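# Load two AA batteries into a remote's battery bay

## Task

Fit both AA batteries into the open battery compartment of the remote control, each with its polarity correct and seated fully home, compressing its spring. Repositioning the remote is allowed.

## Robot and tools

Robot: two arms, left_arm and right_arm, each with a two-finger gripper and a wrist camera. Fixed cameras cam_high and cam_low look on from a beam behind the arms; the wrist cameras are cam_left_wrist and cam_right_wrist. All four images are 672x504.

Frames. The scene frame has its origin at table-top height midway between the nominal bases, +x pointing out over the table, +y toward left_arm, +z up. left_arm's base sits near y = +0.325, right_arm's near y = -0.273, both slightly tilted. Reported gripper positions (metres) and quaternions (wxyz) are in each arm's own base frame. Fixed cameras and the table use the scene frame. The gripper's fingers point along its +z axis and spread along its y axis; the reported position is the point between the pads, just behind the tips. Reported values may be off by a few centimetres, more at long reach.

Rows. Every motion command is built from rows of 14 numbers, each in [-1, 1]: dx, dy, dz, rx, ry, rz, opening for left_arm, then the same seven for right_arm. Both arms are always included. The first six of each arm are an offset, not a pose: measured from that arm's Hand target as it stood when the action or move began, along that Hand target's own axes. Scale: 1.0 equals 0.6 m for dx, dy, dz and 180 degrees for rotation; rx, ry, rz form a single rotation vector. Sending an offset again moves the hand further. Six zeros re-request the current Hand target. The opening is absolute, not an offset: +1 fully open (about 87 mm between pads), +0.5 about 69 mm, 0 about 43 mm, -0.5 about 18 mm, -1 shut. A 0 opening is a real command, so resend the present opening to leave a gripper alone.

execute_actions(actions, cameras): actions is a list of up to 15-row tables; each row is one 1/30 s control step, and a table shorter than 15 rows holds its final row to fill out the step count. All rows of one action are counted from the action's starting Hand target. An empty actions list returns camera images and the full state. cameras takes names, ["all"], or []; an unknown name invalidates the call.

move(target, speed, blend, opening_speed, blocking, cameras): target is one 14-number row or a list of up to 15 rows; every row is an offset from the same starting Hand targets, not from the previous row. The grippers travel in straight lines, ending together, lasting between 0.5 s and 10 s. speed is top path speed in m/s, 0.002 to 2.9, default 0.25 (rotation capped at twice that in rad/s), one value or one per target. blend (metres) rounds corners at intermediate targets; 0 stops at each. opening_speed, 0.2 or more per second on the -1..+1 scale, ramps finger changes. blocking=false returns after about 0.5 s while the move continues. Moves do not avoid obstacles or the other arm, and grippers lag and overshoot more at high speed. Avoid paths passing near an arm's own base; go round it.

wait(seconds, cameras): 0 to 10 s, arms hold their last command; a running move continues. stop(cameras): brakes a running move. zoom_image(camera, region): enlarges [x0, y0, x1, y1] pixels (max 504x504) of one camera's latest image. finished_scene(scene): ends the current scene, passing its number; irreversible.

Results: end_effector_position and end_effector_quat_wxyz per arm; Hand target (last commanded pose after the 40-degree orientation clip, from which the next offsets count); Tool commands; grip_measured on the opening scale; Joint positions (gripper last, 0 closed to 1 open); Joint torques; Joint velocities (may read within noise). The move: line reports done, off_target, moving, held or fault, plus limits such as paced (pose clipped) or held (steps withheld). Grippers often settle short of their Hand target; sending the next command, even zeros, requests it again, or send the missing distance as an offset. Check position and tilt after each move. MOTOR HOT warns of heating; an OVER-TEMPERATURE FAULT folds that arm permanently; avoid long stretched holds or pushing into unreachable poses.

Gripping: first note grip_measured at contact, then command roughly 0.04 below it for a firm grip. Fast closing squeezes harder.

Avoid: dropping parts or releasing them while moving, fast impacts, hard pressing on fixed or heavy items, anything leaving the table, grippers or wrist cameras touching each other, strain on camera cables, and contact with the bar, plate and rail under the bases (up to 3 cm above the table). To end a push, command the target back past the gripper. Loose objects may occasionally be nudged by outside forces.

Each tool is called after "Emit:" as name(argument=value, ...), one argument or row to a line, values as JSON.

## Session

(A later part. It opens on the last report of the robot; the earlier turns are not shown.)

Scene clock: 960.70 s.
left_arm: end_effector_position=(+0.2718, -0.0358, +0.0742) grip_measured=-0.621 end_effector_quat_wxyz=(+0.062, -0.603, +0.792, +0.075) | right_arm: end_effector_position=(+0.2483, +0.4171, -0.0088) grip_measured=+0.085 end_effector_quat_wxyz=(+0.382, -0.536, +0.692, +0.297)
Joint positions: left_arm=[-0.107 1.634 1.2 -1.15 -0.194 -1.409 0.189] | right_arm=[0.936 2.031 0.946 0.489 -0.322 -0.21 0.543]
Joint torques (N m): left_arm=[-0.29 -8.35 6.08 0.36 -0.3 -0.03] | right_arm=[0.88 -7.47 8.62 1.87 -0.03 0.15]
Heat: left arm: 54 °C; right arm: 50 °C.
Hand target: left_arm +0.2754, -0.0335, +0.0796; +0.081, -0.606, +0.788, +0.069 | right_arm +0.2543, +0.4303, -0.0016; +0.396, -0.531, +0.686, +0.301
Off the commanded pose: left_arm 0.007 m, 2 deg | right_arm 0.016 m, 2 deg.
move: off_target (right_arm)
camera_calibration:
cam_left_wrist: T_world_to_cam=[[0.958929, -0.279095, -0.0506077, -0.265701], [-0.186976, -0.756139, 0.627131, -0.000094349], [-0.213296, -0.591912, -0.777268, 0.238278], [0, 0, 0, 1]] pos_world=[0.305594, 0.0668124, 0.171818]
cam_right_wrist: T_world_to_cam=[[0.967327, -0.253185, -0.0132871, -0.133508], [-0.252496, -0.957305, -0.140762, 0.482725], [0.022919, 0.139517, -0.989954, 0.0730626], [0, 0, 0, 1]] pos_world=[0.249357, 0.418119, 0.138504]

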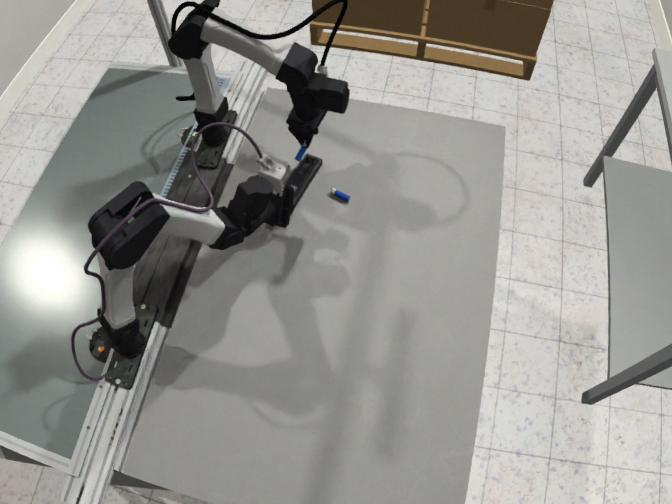

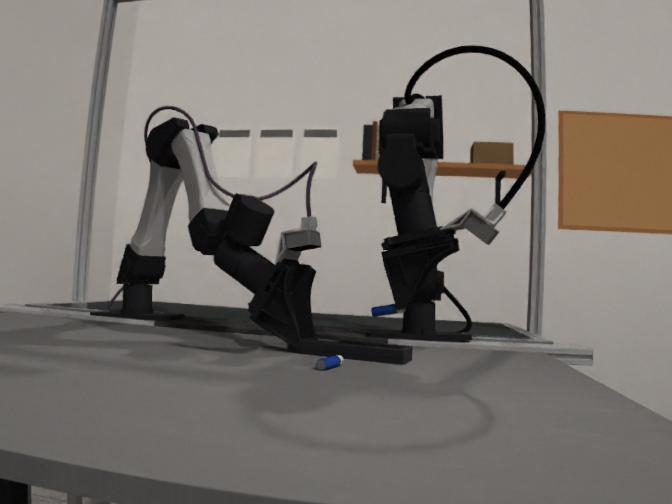

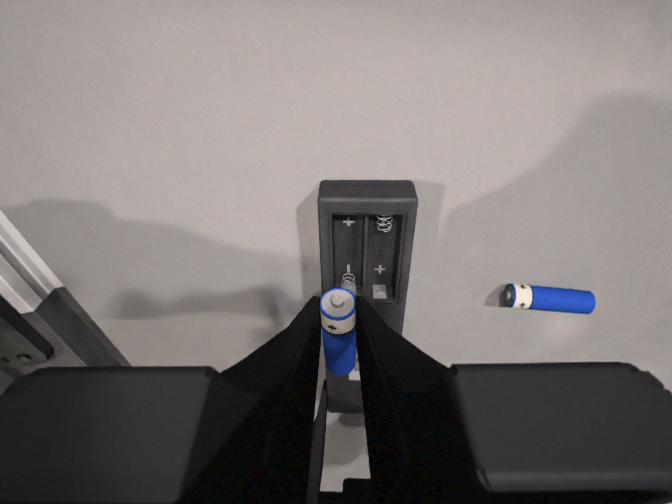

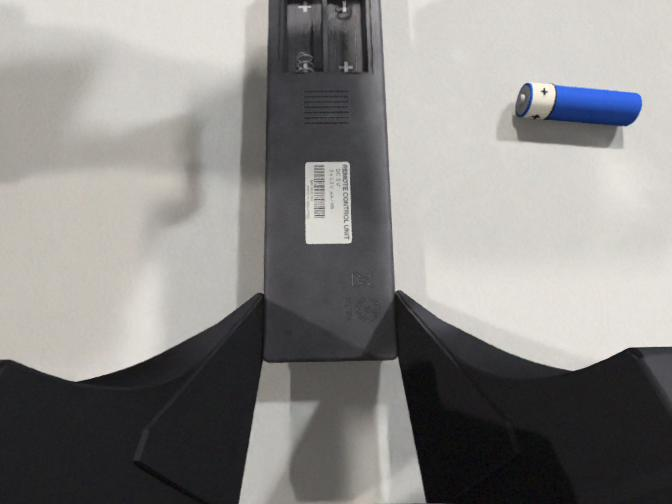

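Emit:
move(
  target=[0.014,-0.0103,0.0652,0.0115,0,0,-0.68,0,0,0,0,0,0,0.02],
  speed=0.08,
  cameras=["cam_low","cam_left_wrist","cam_right_wrist"],
)

Emit:
zoom_image(
  camera="cam_low",
  region=[330, 300, 440, 370],
)

Emit:
zoom_image(
  camera="cam_left_wrist",
  region=[270, 190, 430, 390],
)

Emit:
zoom_image(
  camera="cam_right_wrist",
  region=[230, 0, 430, 120],
)

Scene clock: 1012.10 s.
left_arm: end_effector_position=(+0.2766, -0.0362, +0.0405) grip_measured=-0.621 end_effector_quat_wxyz=(+0.082, -0.605, +0.790, +0.057) | right_arm: end_effector_position=(+0.2483, +0.4171, -0.0088) grip_measured=+0.085 end_effector_quat_wxyz=(+0.382, -0.536, +0.692, +0.297)
Joint positions: left_arm=[-0.107 1.634 1.062 -0.957 -0.195 -1.409 0.189] | right_arm=[0.936 2.031 0.946 0.489 -0.322 -0.21 0.543]
Joint torques (N m): left_arm=[-0.2 -6.15 6.09 0.55 -0.24 0.06] | right_arm=[0.88 -7.5 8.62 1.86 -0.03 0.15]
Heat: left arm: 46 °C; right arm: 50 °C.
Hand target: left_arm +0.2811, -0.0350, +0.0395; +0.092, -0.605, +0.789, +0.054 | right_arm +0.2543, +0.4303, -0.0016; +0.396, -0.531, +0.686, +0.301
Off the commanded pose: left_arm 0.005 m, 1 deg | right_arm 0.016 m, 2 deg.
move: off_target (right_arm)
camera_calibration:
cam_left_wrist: T_world_to_cam=[[0.960319, -0.278885, 0.00311047, -0.274738], [-0.220624, -0.752785, 0.620193, 0.0313237], [-0.170621, -0.59627, -0.784443, 0.201159], [0, 0, 0, 1]] pos_world=[0.305069, 0.0669049, 0.139226]
cam_right_wrist: T_world_to_cam=[[0.967327, -0.253185, -0.0132871, -0.133508], [-0.252496, -0.957305, -0.140762, 0.482725], [0.022919, 0.139517, -0.989954, 0.0730626], [0, 0, 0, 1]] pos_world=[0.249357, 0.418119, 0.138504]
Images, in order (width x height): cam_low 672x504, cam_left_wrist 672x504, cam_right_wrist 672x504.

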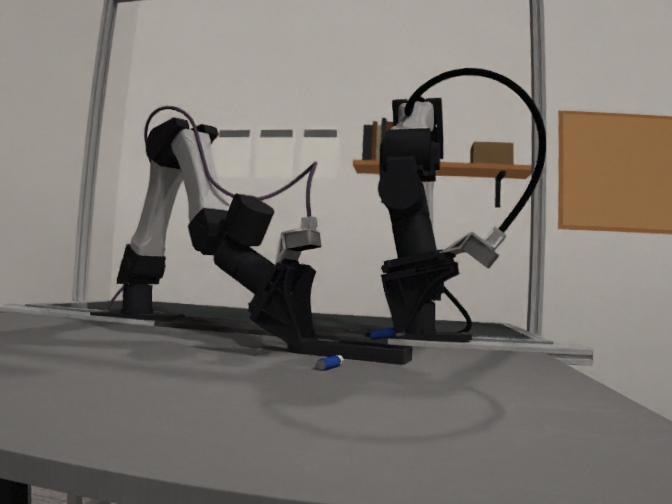

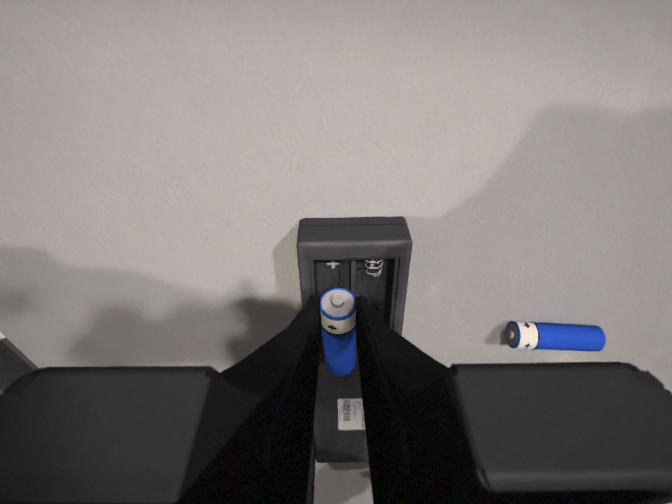

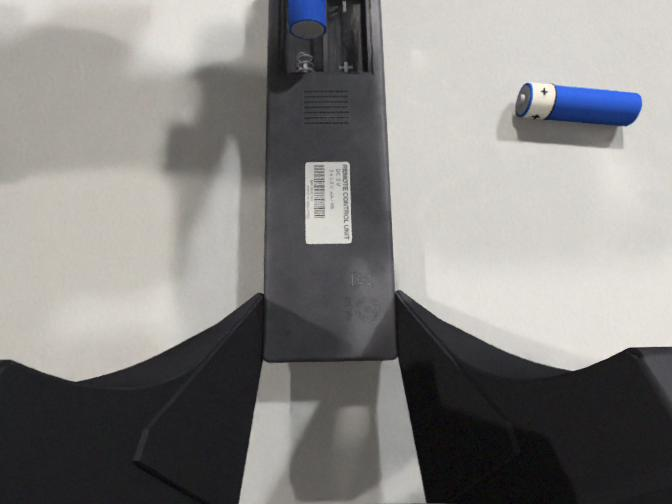

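Scaled by 4.582 from the camera's 672x504 image, which has a finer 960x720 frame.

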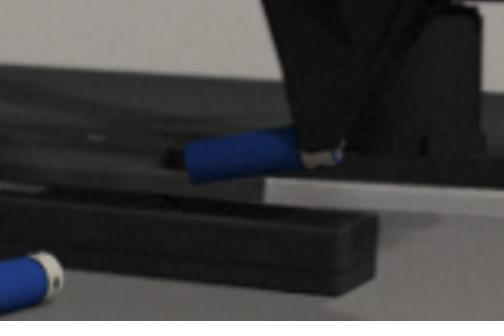

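Scaled by 2.520 from the camera's 672x504 image, which has a finer 960x720 frame.

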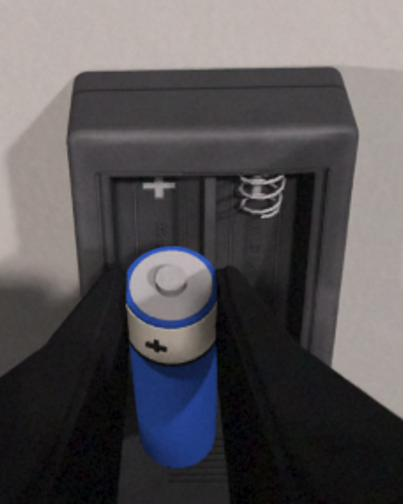

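Scaled by 2.520 from the camera's 672x504 image, which has a finer 960x720 frame.

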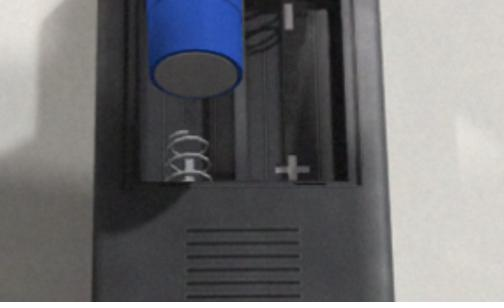

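Emit:
move(
  target=[-0.0018,0.0042,0.0067,0,-0.037,0,-0.68,0,0,0,0,0,0,0.02],
  speed=0.08,
  cameras=["cam_low","cam_left_wrist","cam_right_wrist"],
)

Emit:
zoom_image(
  camera="cam_low",
  region=[330, 300, 440, 370],
)

Emit:
zoom_image(
  camera="cam_left_wrist",
  region=[270, 190, 430, 390],
)

Emit:
zoom_image(
  camera="cam_right_wrist",
  region=[230, 0, 430, 120],
)

Scene clock: 1063.87 s.
left_arm: end_effector_position=(+0.2736, -0.0343, +0.0337) grip_measured=-0.621 end_effector_quat_wxyz=(+0.121, -0.597, +0.787, +0.094) | right_arm: end_effector_position=(+0.2483, +0.4171, -0.0088) grip_measured=+0.085 end_effector_quat_wxyz=(+0.382, -0.536, +0.692, +0.297)
Joint positions: left_arm=[-0.173 1.634 1.032 -0.94 -0.306 -1.467 0.189] | right_arm=[0.936 2.031 0.946 0.489 -0.322 -0.21 0.543]
Joint torques (N m): left_arm=[-0.35 -6.89 6 0.52 -0.4 0] | right_arm=[0.88 -7.46 8.62 1.88 -0.04 0.15]
Heat: left arm: 42 °C; right arm: 49 °C.
Hand target: left_arm +0.2792, -0.0326, +0.0358; +0.138, -0.601, +0.782, +0.089 | right_arm +0.2543, +0.4303, -0.0016; +0.396, -0.531, +0.686, +0.301
Off the commanded pose: left_arm 0.006 m, 2 deg | right_arm 0.016 m, 2 deg.
move: off_target (right_arm)
camera_calibration:
cam_left_wrist: T_world_to_cam=[[0.958622, -0.28445, -0.0114722, -0.270476], [-0.235071, -0.813656, 0.531701, 0.0411451], [-0.160577, -0.507004, -0.846855, 0.19885], [0, 0, 0, 1]] pos_world=[0.300887, 0.0573589, 0.143417]
cam_right_wrist: T_world_to_cam=[[0.967327, -0.253185, -0.0132871, -0.133508], [-0.252496, -0.957305, -0.140762, 0.482725], [0.022919, 0.139517, -0.989954, 0.0730626], [0, 0, 0, 1]] pos_world=[0.249357, 0.418119, 0.138504]
Images, in order (width x height): cam_low 672x504, cam_left_wrist 672x504, cam_right_wrist 672x504.

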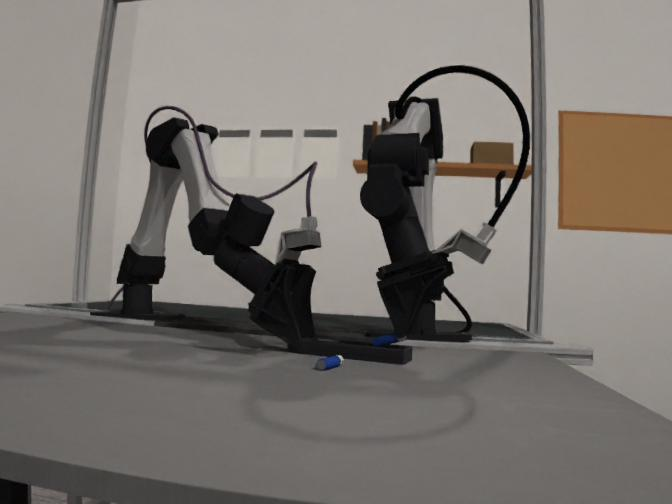

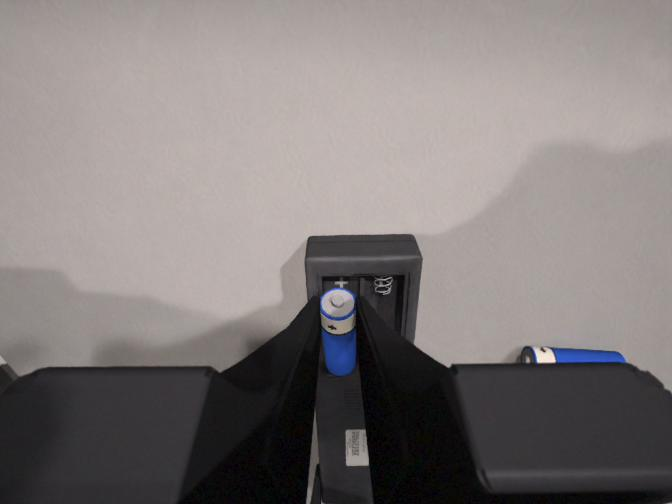

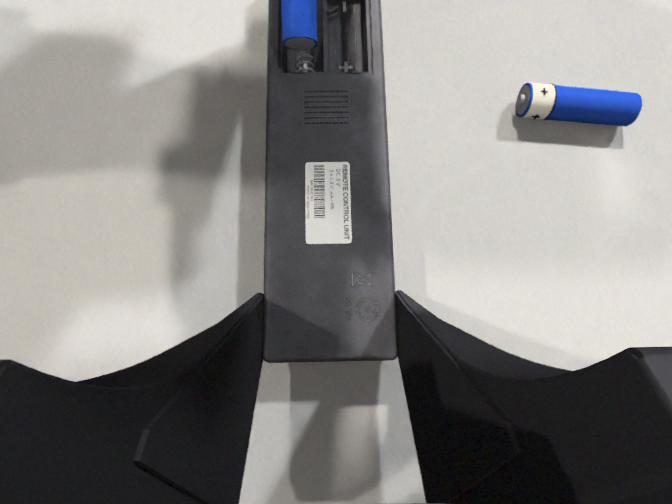

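Scaled by 4.582 from the camera's 672x504 image, which has a finer 960x720 frame.

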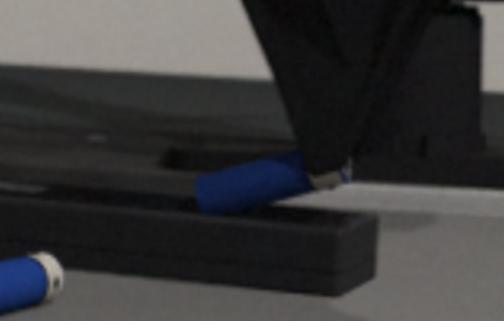

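Scaled by 2.520 from the camera's 672x504 image, which has a finer 960x720 frame.

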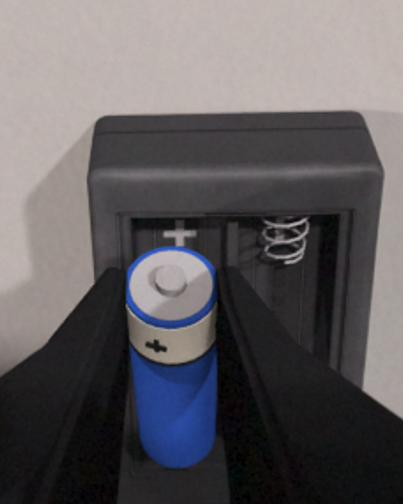

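Scaled by 2.520 from the camera's 672x504 image, which has a finer 960x720 frame.

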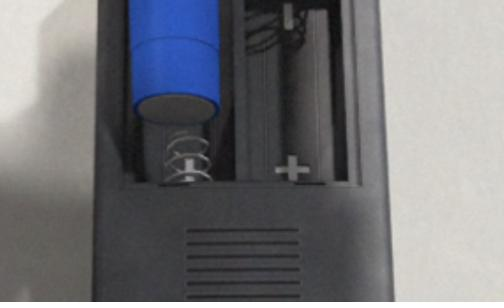

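Emit:
move(
  target=[0.0027,-0.0015,0.0123,0,0,0,-0.68,0,0,0,0,0,0,0.02],
  speed=0.05,
  cameras=["cam_low","cam_left_wrist","cam_right_wrist"],
)

Emit:
zoom_image(
  camera="cam_low",
  region=[330, 300, 440, 370],
)

Emit:
zoom_image(
  camera="cam_left_wrist",
  region=[270, 190, 430, 390],
)

Emit:
zoom_image(
  camera="cam_right_wrist",
  region=[230, 0, 430, 120],
)

Scene clock: 1094.67 s.
left_arm: end_effector_position=(+0.2759, -0.0346, +0.0299) grip_measured=-0.621 end_effector_quat_wxyz=(+0.126, -0.598, +0.786, +0.089) | right_arm: end_effector_position=(+0.2483, +0.4171, -0.0088) grip_measured=+0.085 end_effector_quat_wxyz=(+0.382, -0.536, +0.692, +0.297)
Joint positions: left_arm=[-0.173 1.634 1.015 -0.909 -0.307 -1.467 0.189] | right_arm=[0.936 2.031 0.946 0.489 -0.322 -0.21 0.543]
Joint torques (N m): left_arm=[-0.08 -5.78 6 0.54 -0.37 0.02] | right_arm=[0.9 -7.49 8.64 1.86 -0.05 0.14]
Heat: left arm: 42 °C; right arm: 49 °C.
Hand target: left_arm +0.2805, -0.0320, +0.0283; +0.138, -0.601, +0.782, +0.089 | right_arm +0.2543, +0.4303, -0.0016; +0.396, -0.531, +0.686, +0.301
Off the commanded pose: left_arm 0.005 m, 1 deg | right_arm 0.016 m, 2 deg.
move: off_target (right_arm)
camera_calibration:
cam_left_wrist: T_world_to_cam=[[0.95869, -0.28443, 0.00360238, -0.273273], [-0.243097, -0.812667, 0.5296, 0.0457243], [-0.147706, -0.508598, -0.84824, 0.192341], [0, 0, 0, 1]] pos_world=[0.301509, 0.0572561, 0.13992]
cam_right_wrist: T_world_to_cam=[[0.967327, -0.253185, -0.0132871, -0.133508], [-0.252496, -0.957305, -0.140762, 0.482725], [0.022919, 0.139517, -0.989954, 0.0730626], [0, 0, 0, 1]] pos_world=[0.249357, 0.418119, 0.138504]
Images, in order (width x height): cam_low 672x504, cam_left_wrist 672x504, cam_right_wrist 672x504.

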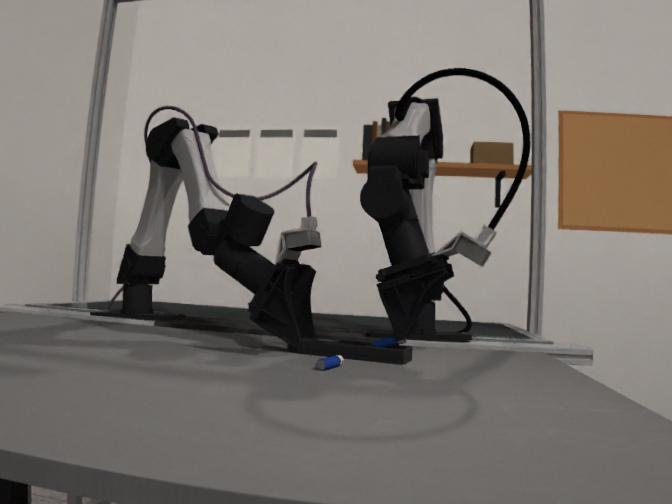

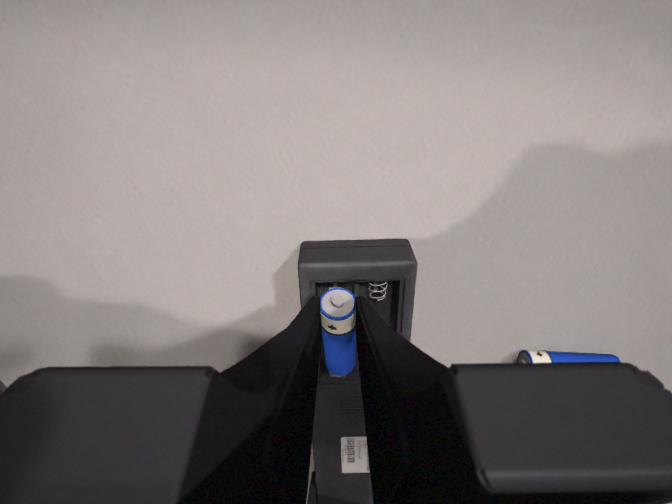

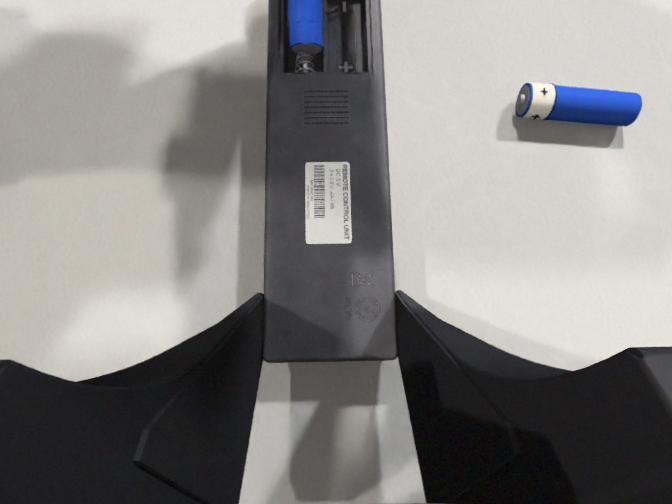

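Scaled by 4.582 from the camera's 672x504 image, which has a finer 960x720 frame.

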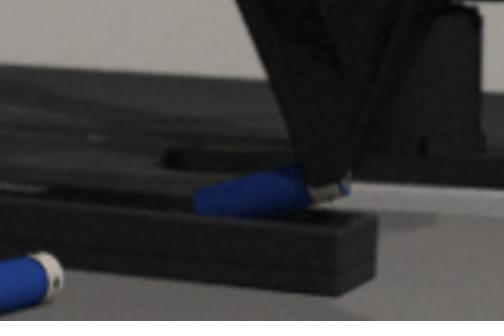

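Scaled by 2.520 from the camera's 672x504 image, which has a finer 960x720 frame.

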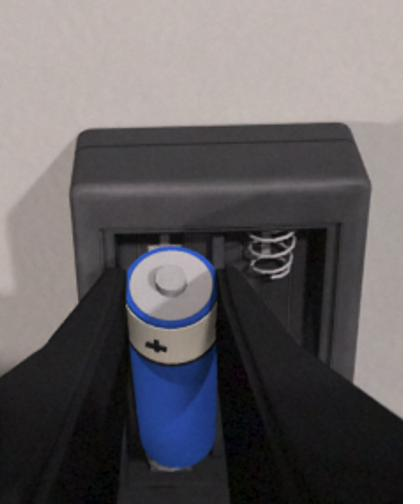

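Scaled by 2.520 from the camera's 672x504 image, which has a finer 960x720 frame.

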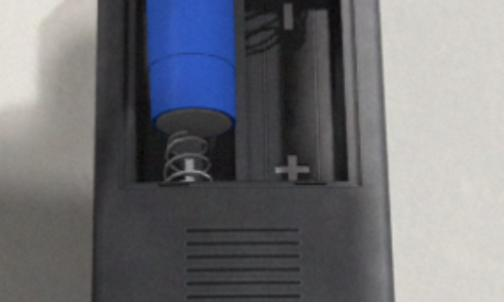

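Emit:
move(
  target=[
    [0.0018,0.0027,0.0055,0,0,0,-0.68,0,0,0,0,0,0,0.02],
    [0.0142,0.0027,0.0007,0,0,0,-0.68,0,0,0,0,0,0,0.02],
  ],
  speed=0.04,
  cameras=["cam_low","cam_left_wrist","cam_right_wrist"],
)

Emit:
zoom_image(
  camera="cam_low",
  region=[330, 300, 440, 370],
)

Emit:
zoom_image(
  camera="cam_left_wrist",
  region=[270, 190, 430, 390],
)

Emit:
zoom_image(
  camera="cam_right_wrist",
  region=[230, 0, 430, 120],
)

Scene clock: 1115.30 s.
left_arm: end_effector_position=(+0.2751, -0.0365, +0.0267) grip_measured=-0.621 end_effector_quat_wxyz=(+0.136, -0.597, +0.785, +0.093) | right_arm: end_effector_position=(+0.2487, +0.4169, -0.0089) grip_measured=+0.085 end_effector_quat_wxyz=(+0.382, -0.536, +0.693, +0.296)
Joint positions: left_arm=[-0.195 1.634 1 -0.894 -0.329 -1.489 0.189] | right_arm=[0.936 2.031 0.946 0.489 -0.319 -0.21 0.543]
Joint torques (N m): left_arm=[-0.72 -5.74 6.12 0.45 -0.19 -0.04] | right_arm=[0.84 -7.49 8.65 1.86 -0.08 0.17]
Heat: left arm: 42 °C; right arm: 49 °C.
Hand target: left_arm +0.2769, -0.0393, +0.0251; +0.138, -0.601, +0.782, +0.089 | right_arm +0.2543, +0.4303, -0.0016; +0.396, -0.531, +0.686, +0.301
Off the commanded pose: left_arm 0.004 m, 1 deg | right_arm 0.016 m, 2 deg.
move: off_target (right_arm)
camera_calibration:
cam_left_wrist: T_world_to_cam=[[0.95869, -0.284355, 0.00739299, -0.273148], [-0.24805, -0.823003, 0.511017, 0.0472139], [-0.139226, -0.491741, -0.859539, 0.18709], [0, 0, 0, 1]] pos_world=[0.299624, 0.0531856, 0.138703]
cam_right_wrist: T_world_to_cam=[[0.966786, -0.255311, -0.0118774, -0.132969], [-0.254417, -0.956879, -0.140195, 0.483012], [0.0244281, 0.13856, -0.990053, 0.0729925], [0, 0, 0, 1]] pos_world=[0.249656, 0.418121, 0.138403]
Images, in order (width x height): cam_low 672x504, cam_left_wrist 672x504, cam_right_wrist 672x504.

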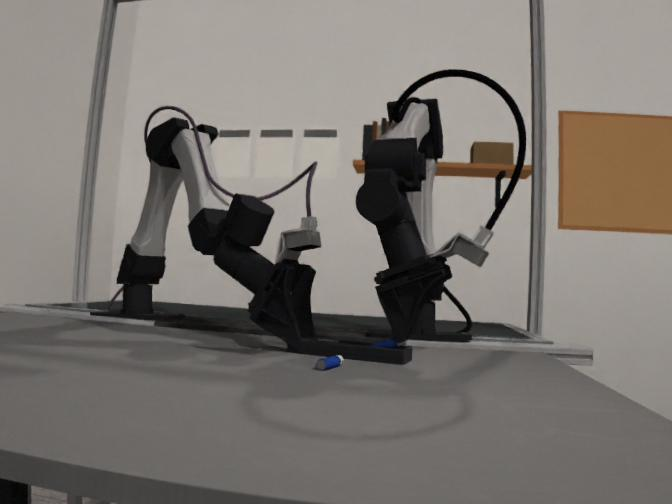

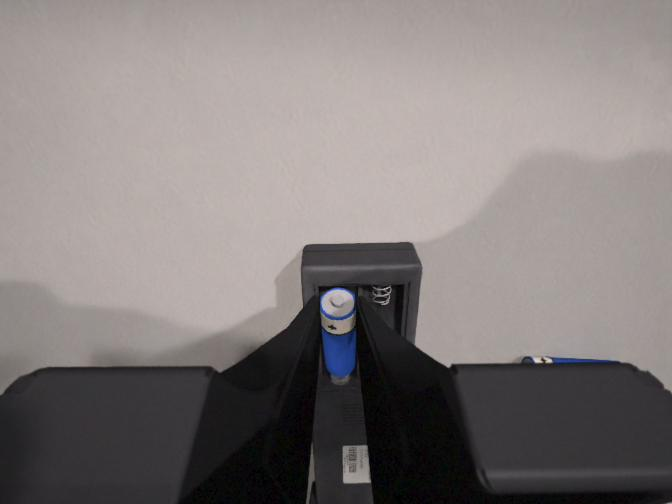

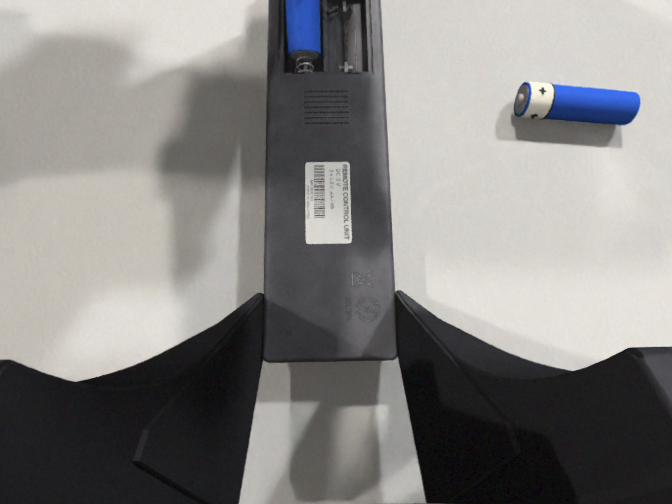

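Scaled by 4.582 from the camera's 672x504 image, which has a finer 960x720 frame.

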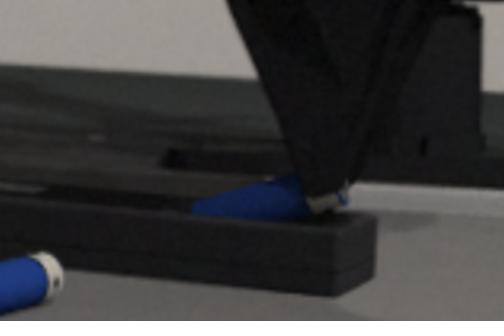

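Scaled by 2.520 from the camera's 672x504 image, which has a finer 960x720 frame.

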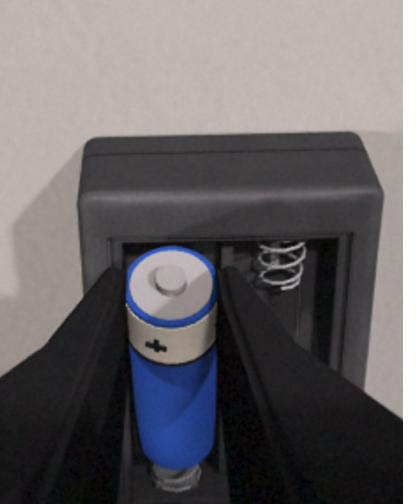

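Scaled by 2.520 from the camera's 672x504 image, which has a finer 960x720 frame.

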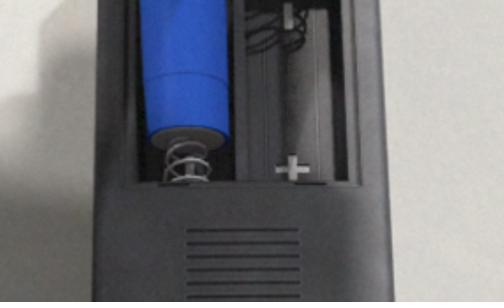

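Emit:
move(
  target=[0.0147,0.0007,-0.0037,0,0,0,-0.68,0,0,0,0,0,0,0.02],
  speed=0.04,
  cameras=["cam_low","cam_left_wrist","cam_right_wrist"],
)

Emit:
zoom_image(
  camera="cam_low",
  region=[330, 300, 440, 370],
)

Emit:
zoom_image(
  camera="cam_left_wrist",
  region=[270, 190, 430, 390],
)

Emit:
zoom_image(
  camera="cam_right_wrist",
  region=[230, 0, 430, 120],
)

Scene clock: 1125.70 s.
left_arm: end_effector_position=(+0.2756, -0.0397, +0.0272) grip_measured=-0.621 end_effector_quat_wxyz=(+0.148, -0.597, +0.782, +0.099) | right_arm: end_effector_position=(+0.2492, +0.4167, -0.0090) grip_measured=+0.085 end_effector_quat_wxyz=(+0.383, -0.535, +0.693, +0.294)
Joint positions: left_arm=[-0.223 1.634 1 -0.897 -0.356 -1.52 0.189] | right_arm=[0.936 2.031 0.946 0.489 -0.316 -0.209 0.543]
Joint torques (N m): left_arm=[-1.18 -5.67 5.85 0.37 0.07 -0.1] | right_arm=[0.87 -7.5 8.65 1.87 -0.1 0.15]
Heat: left arm: 41 °C; right arm: 49 °C.
Hand target: left_arm +0.2742, -0.0480, +0.0243; +0.138, -0.601, +0.782, +0.089 | right_arm +0.2543, +0.4303, -0.0016; +0.396, -0.531, +0.686, +0.301
Off the commanded pose: left_arm 0.009 m, 2 deg | right_arm 0.016 m, 2 deg.
move: off_target (right_arm)
camera_calibration:
cam_left_wrist: T_world_to_cam=[[0.959107, -0.282744, 0.0130226, -0.274802], [-0.252884, -0.835337, 0.488121, 0.0458682], [-0.127135, -0.471453, -0.872679, 0.18391], [0, 0, 0, 1]] pos_world=[0.298545, 0.0473216, 0.141684]
cam_right_wrist: T_world_to_cam=[[0.96603, -0.25822, -0.0104293, -0.13208], [-0.257115, -0.95626, -0.139494, 0.483299], [0.0260469, 0.137436, -0.990168, 0.0729798], [0, 0, 0, 1]] pos_world=[0.249956, 0.418024, 0.138302]
Images, in order (width x height): cam_low 672x504, cam_left_wrist 672x504, cam_right_wrist 672x504.

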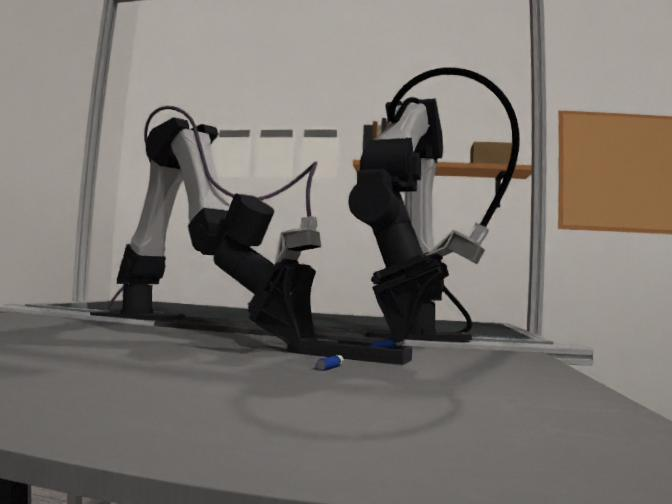

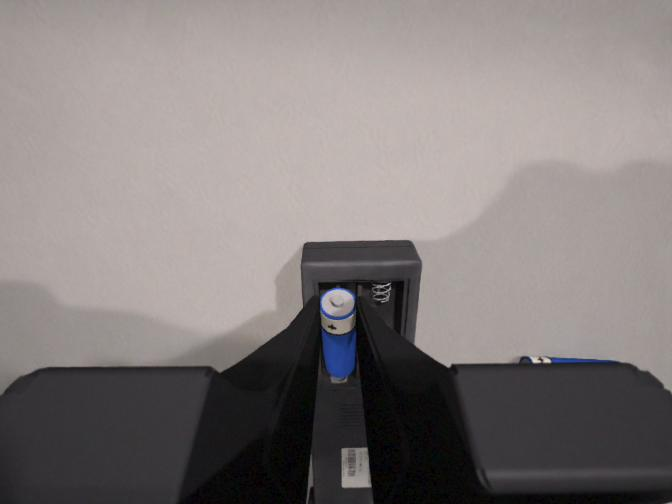

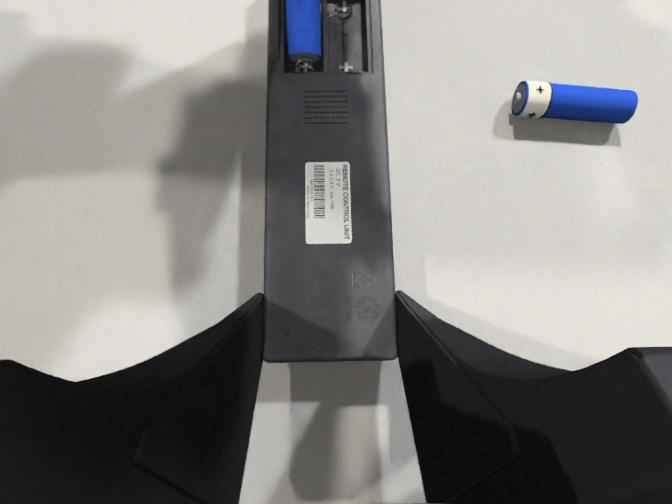

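Scaled by 4.582 from the camera's 672x504 image, which has a finer 960x720 frame.

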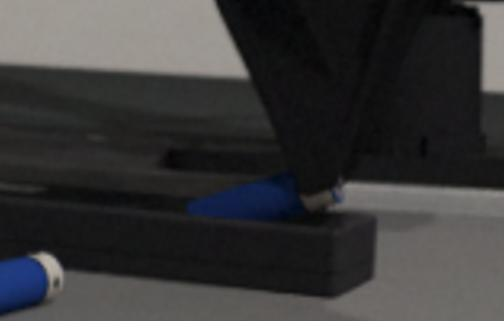

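Scaled by 2.520 from the camera's 672x504 image, which has a finer 960x720 frame.

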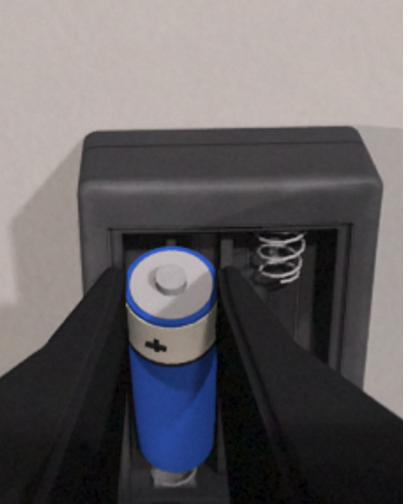

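Scaled by 2.520 from the camera's 672x504 image, which has a finer 960x720 frame.

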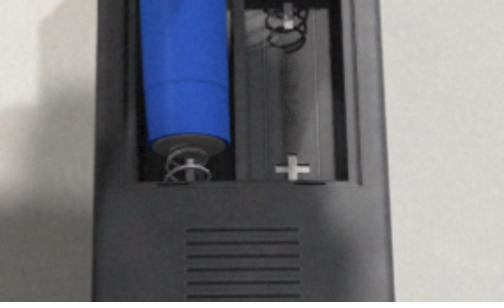

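Emit:
move(
  target=[0.0130,0.0007,-0.0037,0,0,0,-0.68,0,0,0,0,0,0,0.02],
  speed=0.04,
  cameras=["cam_low","cam_left_wrist","cam_right_wrist"],
)

Emit:
zoom_image(
  camera="cam_low",
  region=[330, 300, 440, 370],
)

Emit:
zoom_image(
  camera="cam_left_wrist",
  region=[290, 230, 410, 390],
)

Emit:
zoom_image(
  camera="cam_right_wrist",
  region=[230, 0, 430, 120],
)

Scene clock: 1134.47 s.
left_arm: end_effector_position=(+0.2746, -0.0416, +0.0278) grip_measured=-0.621 end_effector_quat_wxyz=(+0.158, -0.598, +0.779, +0.107) | right_arm: end_effector_position=(+0.2492, +0.4167, -0.0090) grip_measured=+0.085 end_effector_quat_wxyz=(+0.383, -0.535, +0.693, +0.294)
Joint positions: left_arm=[-0.247 1.634 1 -0.906 -0.383 -1.551 0.189] | right_arm=[0.936 2.031 0.946 0.489 -0.316 -0.209 0.543]
Joint torques (N m): left_arm=[-1.61 -5.55 5.89 0.34 0.31 -0.1] | right_arm=[0.9 -7.45 8.61 1.87 -0.1 0.15]
Heat: left arm: 41 °C; right arm: 49 °C.
Hand target: left_arm +0.2716, -0.0556, +0.0239; +0.138, -0.601, +0.782, +0.089 | right_arm +0.2543, +0.4303, -0.0016; +0.396, -0.531, +0.686, +0.301
Off the commanded pose: left_arm 0.015 m, 3 deg | right_arm 0.016 m, 2 deg.
move: off_target (left_arm, right_arm)
camera_calibration:
cam_left_wrist: T_world_to_cam=[[0.960612, -0.277564, 0.0135053, -0.27458], [-0.251713, -0.848496, 0.465505, 0.0435343], [-0.117748, -0.450569, -0.884942, 0.182069], [0, 0, 0, 1]] pos_world=[0.296162, 0.0427599, 0.144564]
cam_right_wrist: T_world_to_cam=[[0.96603, -0.25822, -0.0104293, -0.13208], [-0.257115, -0.95626, -0.139494, 0.483299], [0.0260469, 0.137436, -0.990168, 0.0729798], [0, 0, 0, 1]] pos_world=[0.249956, 0.418024, 0.138302]
Images, in order (width x height): cam_low 672x504, cam_left_wrist 672x504, cam_right_wrist 672x504.

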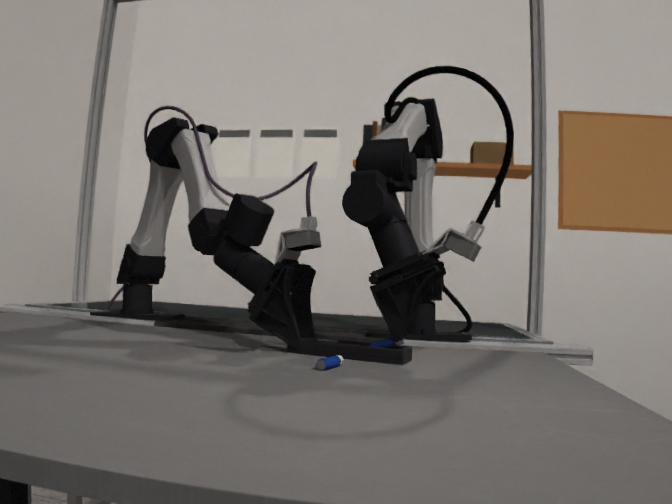

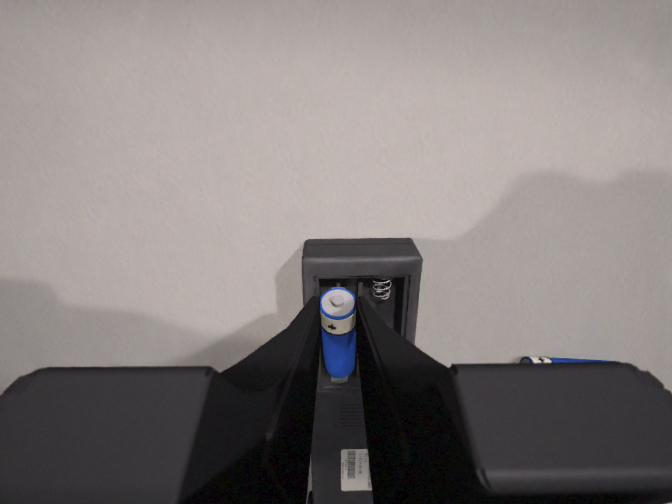

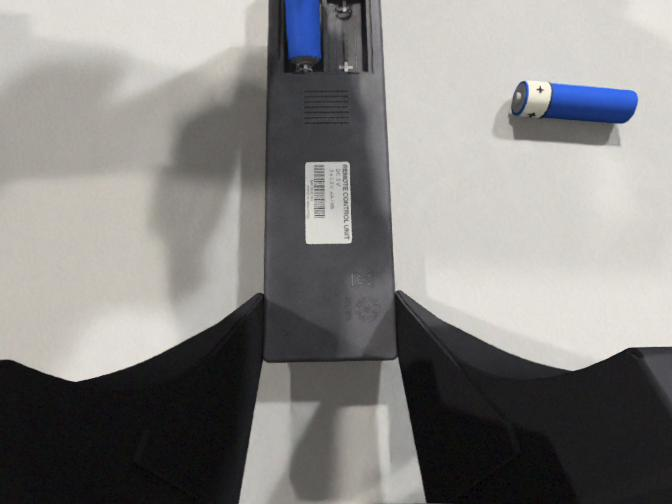

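Scaled by 4.582 from the camera's 672x504 image, which has a finer 960x720 frame.

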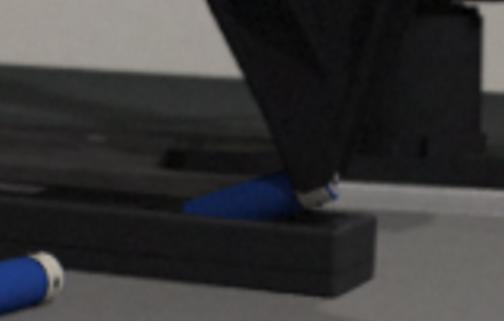

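Scaled by 3.150 from the camera's 672x504 image, which has a finer 960x720 frame.

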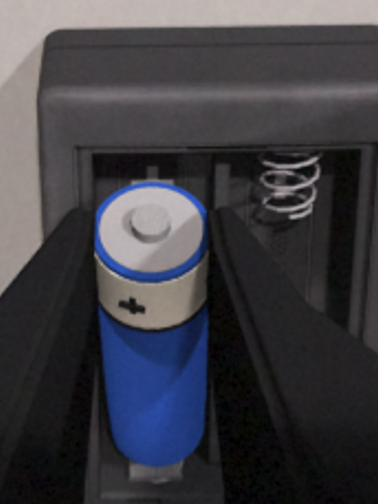

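Scaled by 2.520 from the camera's 672x504 image, which has a finer 960x720 frame.

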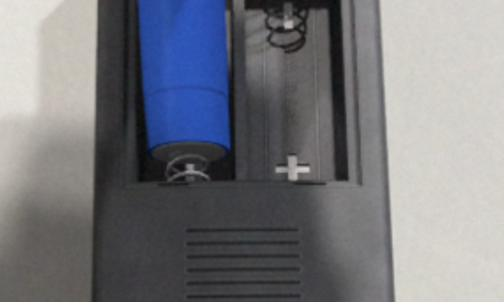

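Emit:
move(
  target=[0.0147,0.0,0.0015,0,0.039,0,-0.68,0,0,0,0,0,0,0.02],
  speed=0.04,
  cameras=["cam_low","cam_left_wrist","cam_right_wrist"],
)

Emit:
zoom_image(
  camera="cam_low",
  region=[330, 300, 440, 370],
)

Emit:
zoom_image(
  camera="cam_left_wrist",
  region=[290, 230, 410, 390],
)

Emit:
zoom_image(
  camera="cam_right_wrist",
  region=[230, 0, 430, 120],
)

Scene clock: 1154.63 s.
left_arm: end_effector_position=(+0.2733, -0.0422, +0.0264) grip_measured=-0.621 end_effector_quat_wxyz=(+0.129, -0.606, +0.780, +0.088) | right_arm: end_effector_position=(+0.2492, +0.4167, -0.0090) grip_measured=+0.085 end_effector_quat_wxyz=(+0.383, -0.535, +0.693, +0.294)
Joint positions: left_arm=[-0.205 1.634 1 -0.903 -0.312 -1.522 0.189] | right_arm=[0.936 2.031 0.946 0.489 -0.316 -0.209 0.543]
Joint torques (N m): left_arm=[-0.8 -5.49 5.3 0.49 0.87 0.12] | right_arm=[0.87 -7.5 8.68 1.88 -0.09 0.16]
Heat: left arm: 41 °C; right arm: 49 °C.
Hand target: left_arm +0.2696, -0.0635, +0.0202; +0.090, -0.605, +0.789, +0.052 | right_arm +0.2543, +0.4303, -0.0016; +0.396, -0.531, +0.686, +0.301
Off the commanded pose: left_arm 0.022 m, 6 deg | right_arm 0.016 m, 2 deg.
move: off_target (left_arm, right_arm)
camera_calibration:
cam_left_wrist: T_world_to_cam=[[0.964242, -0.26482, 0.0103557, -0.273832], [-0.230448, -0.818511, 0.526245, 0.0372139], [-0.130884, -0.509814, -0.85027, 0.180493], [0, 0, 0, 1]] pos_world=[0.29624, 0.0499615, 0.13672]
cam_right_wrist: T_world_to_cam=[[0.96603, -0.25822, -0.0104293, -0.13208], [-0.257115, -0.95626, -0.139494, 0.483299], [0.0260469, 0.137436, -0.990168, 0.0729798], [0, 0, 0, 1]] pos_world=[0.249956, 0.418024, 0.138302]
Images, in order (width x height): cam_low 672x504, cam_left_wrist 672x504, cam_right_wrist 672x504.

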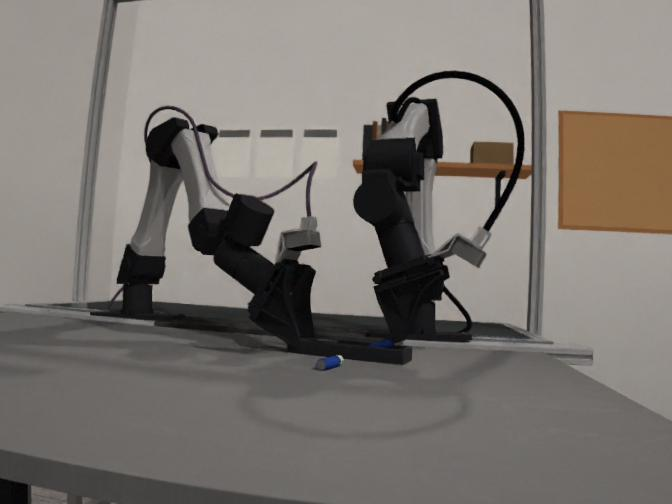

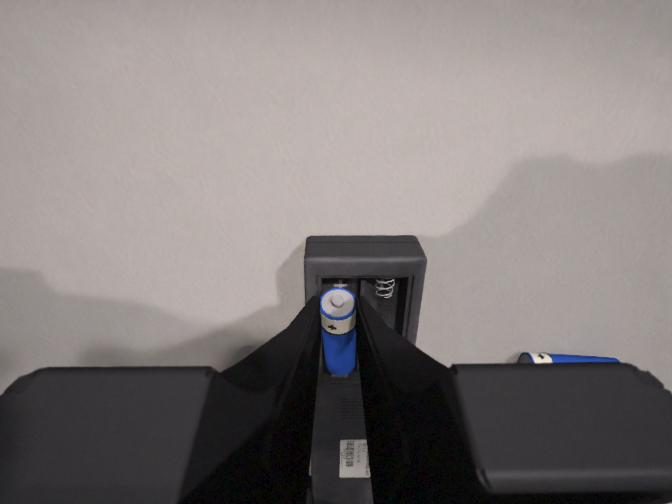

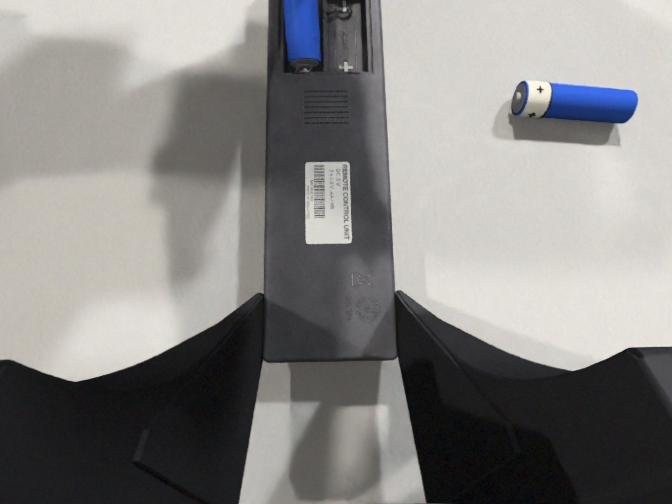

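Scaled by 4.582 from the camera's 672x504 image, which has a finer 960x720 frame.

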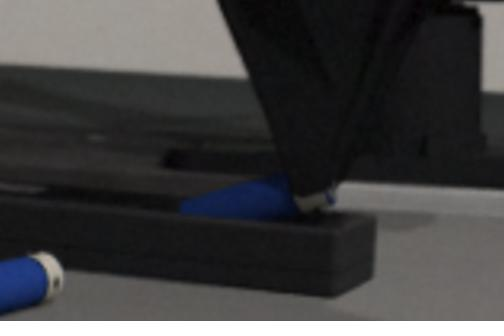

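Scaled by 3.150 from the camera's 672x504 image, which has a finer 960x720 frame.

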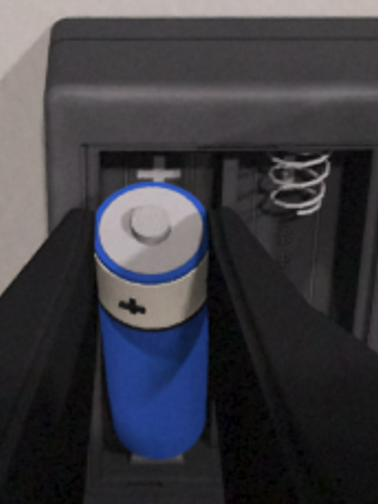

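Scaled by 2.520 from the camera's 672x504 image, which has a finer 960x720 frame.

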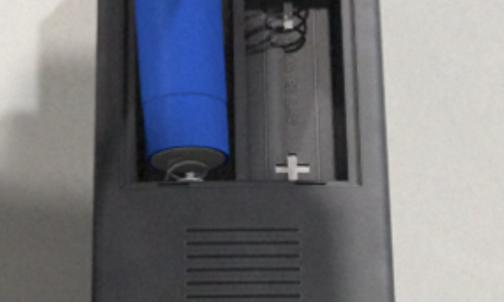

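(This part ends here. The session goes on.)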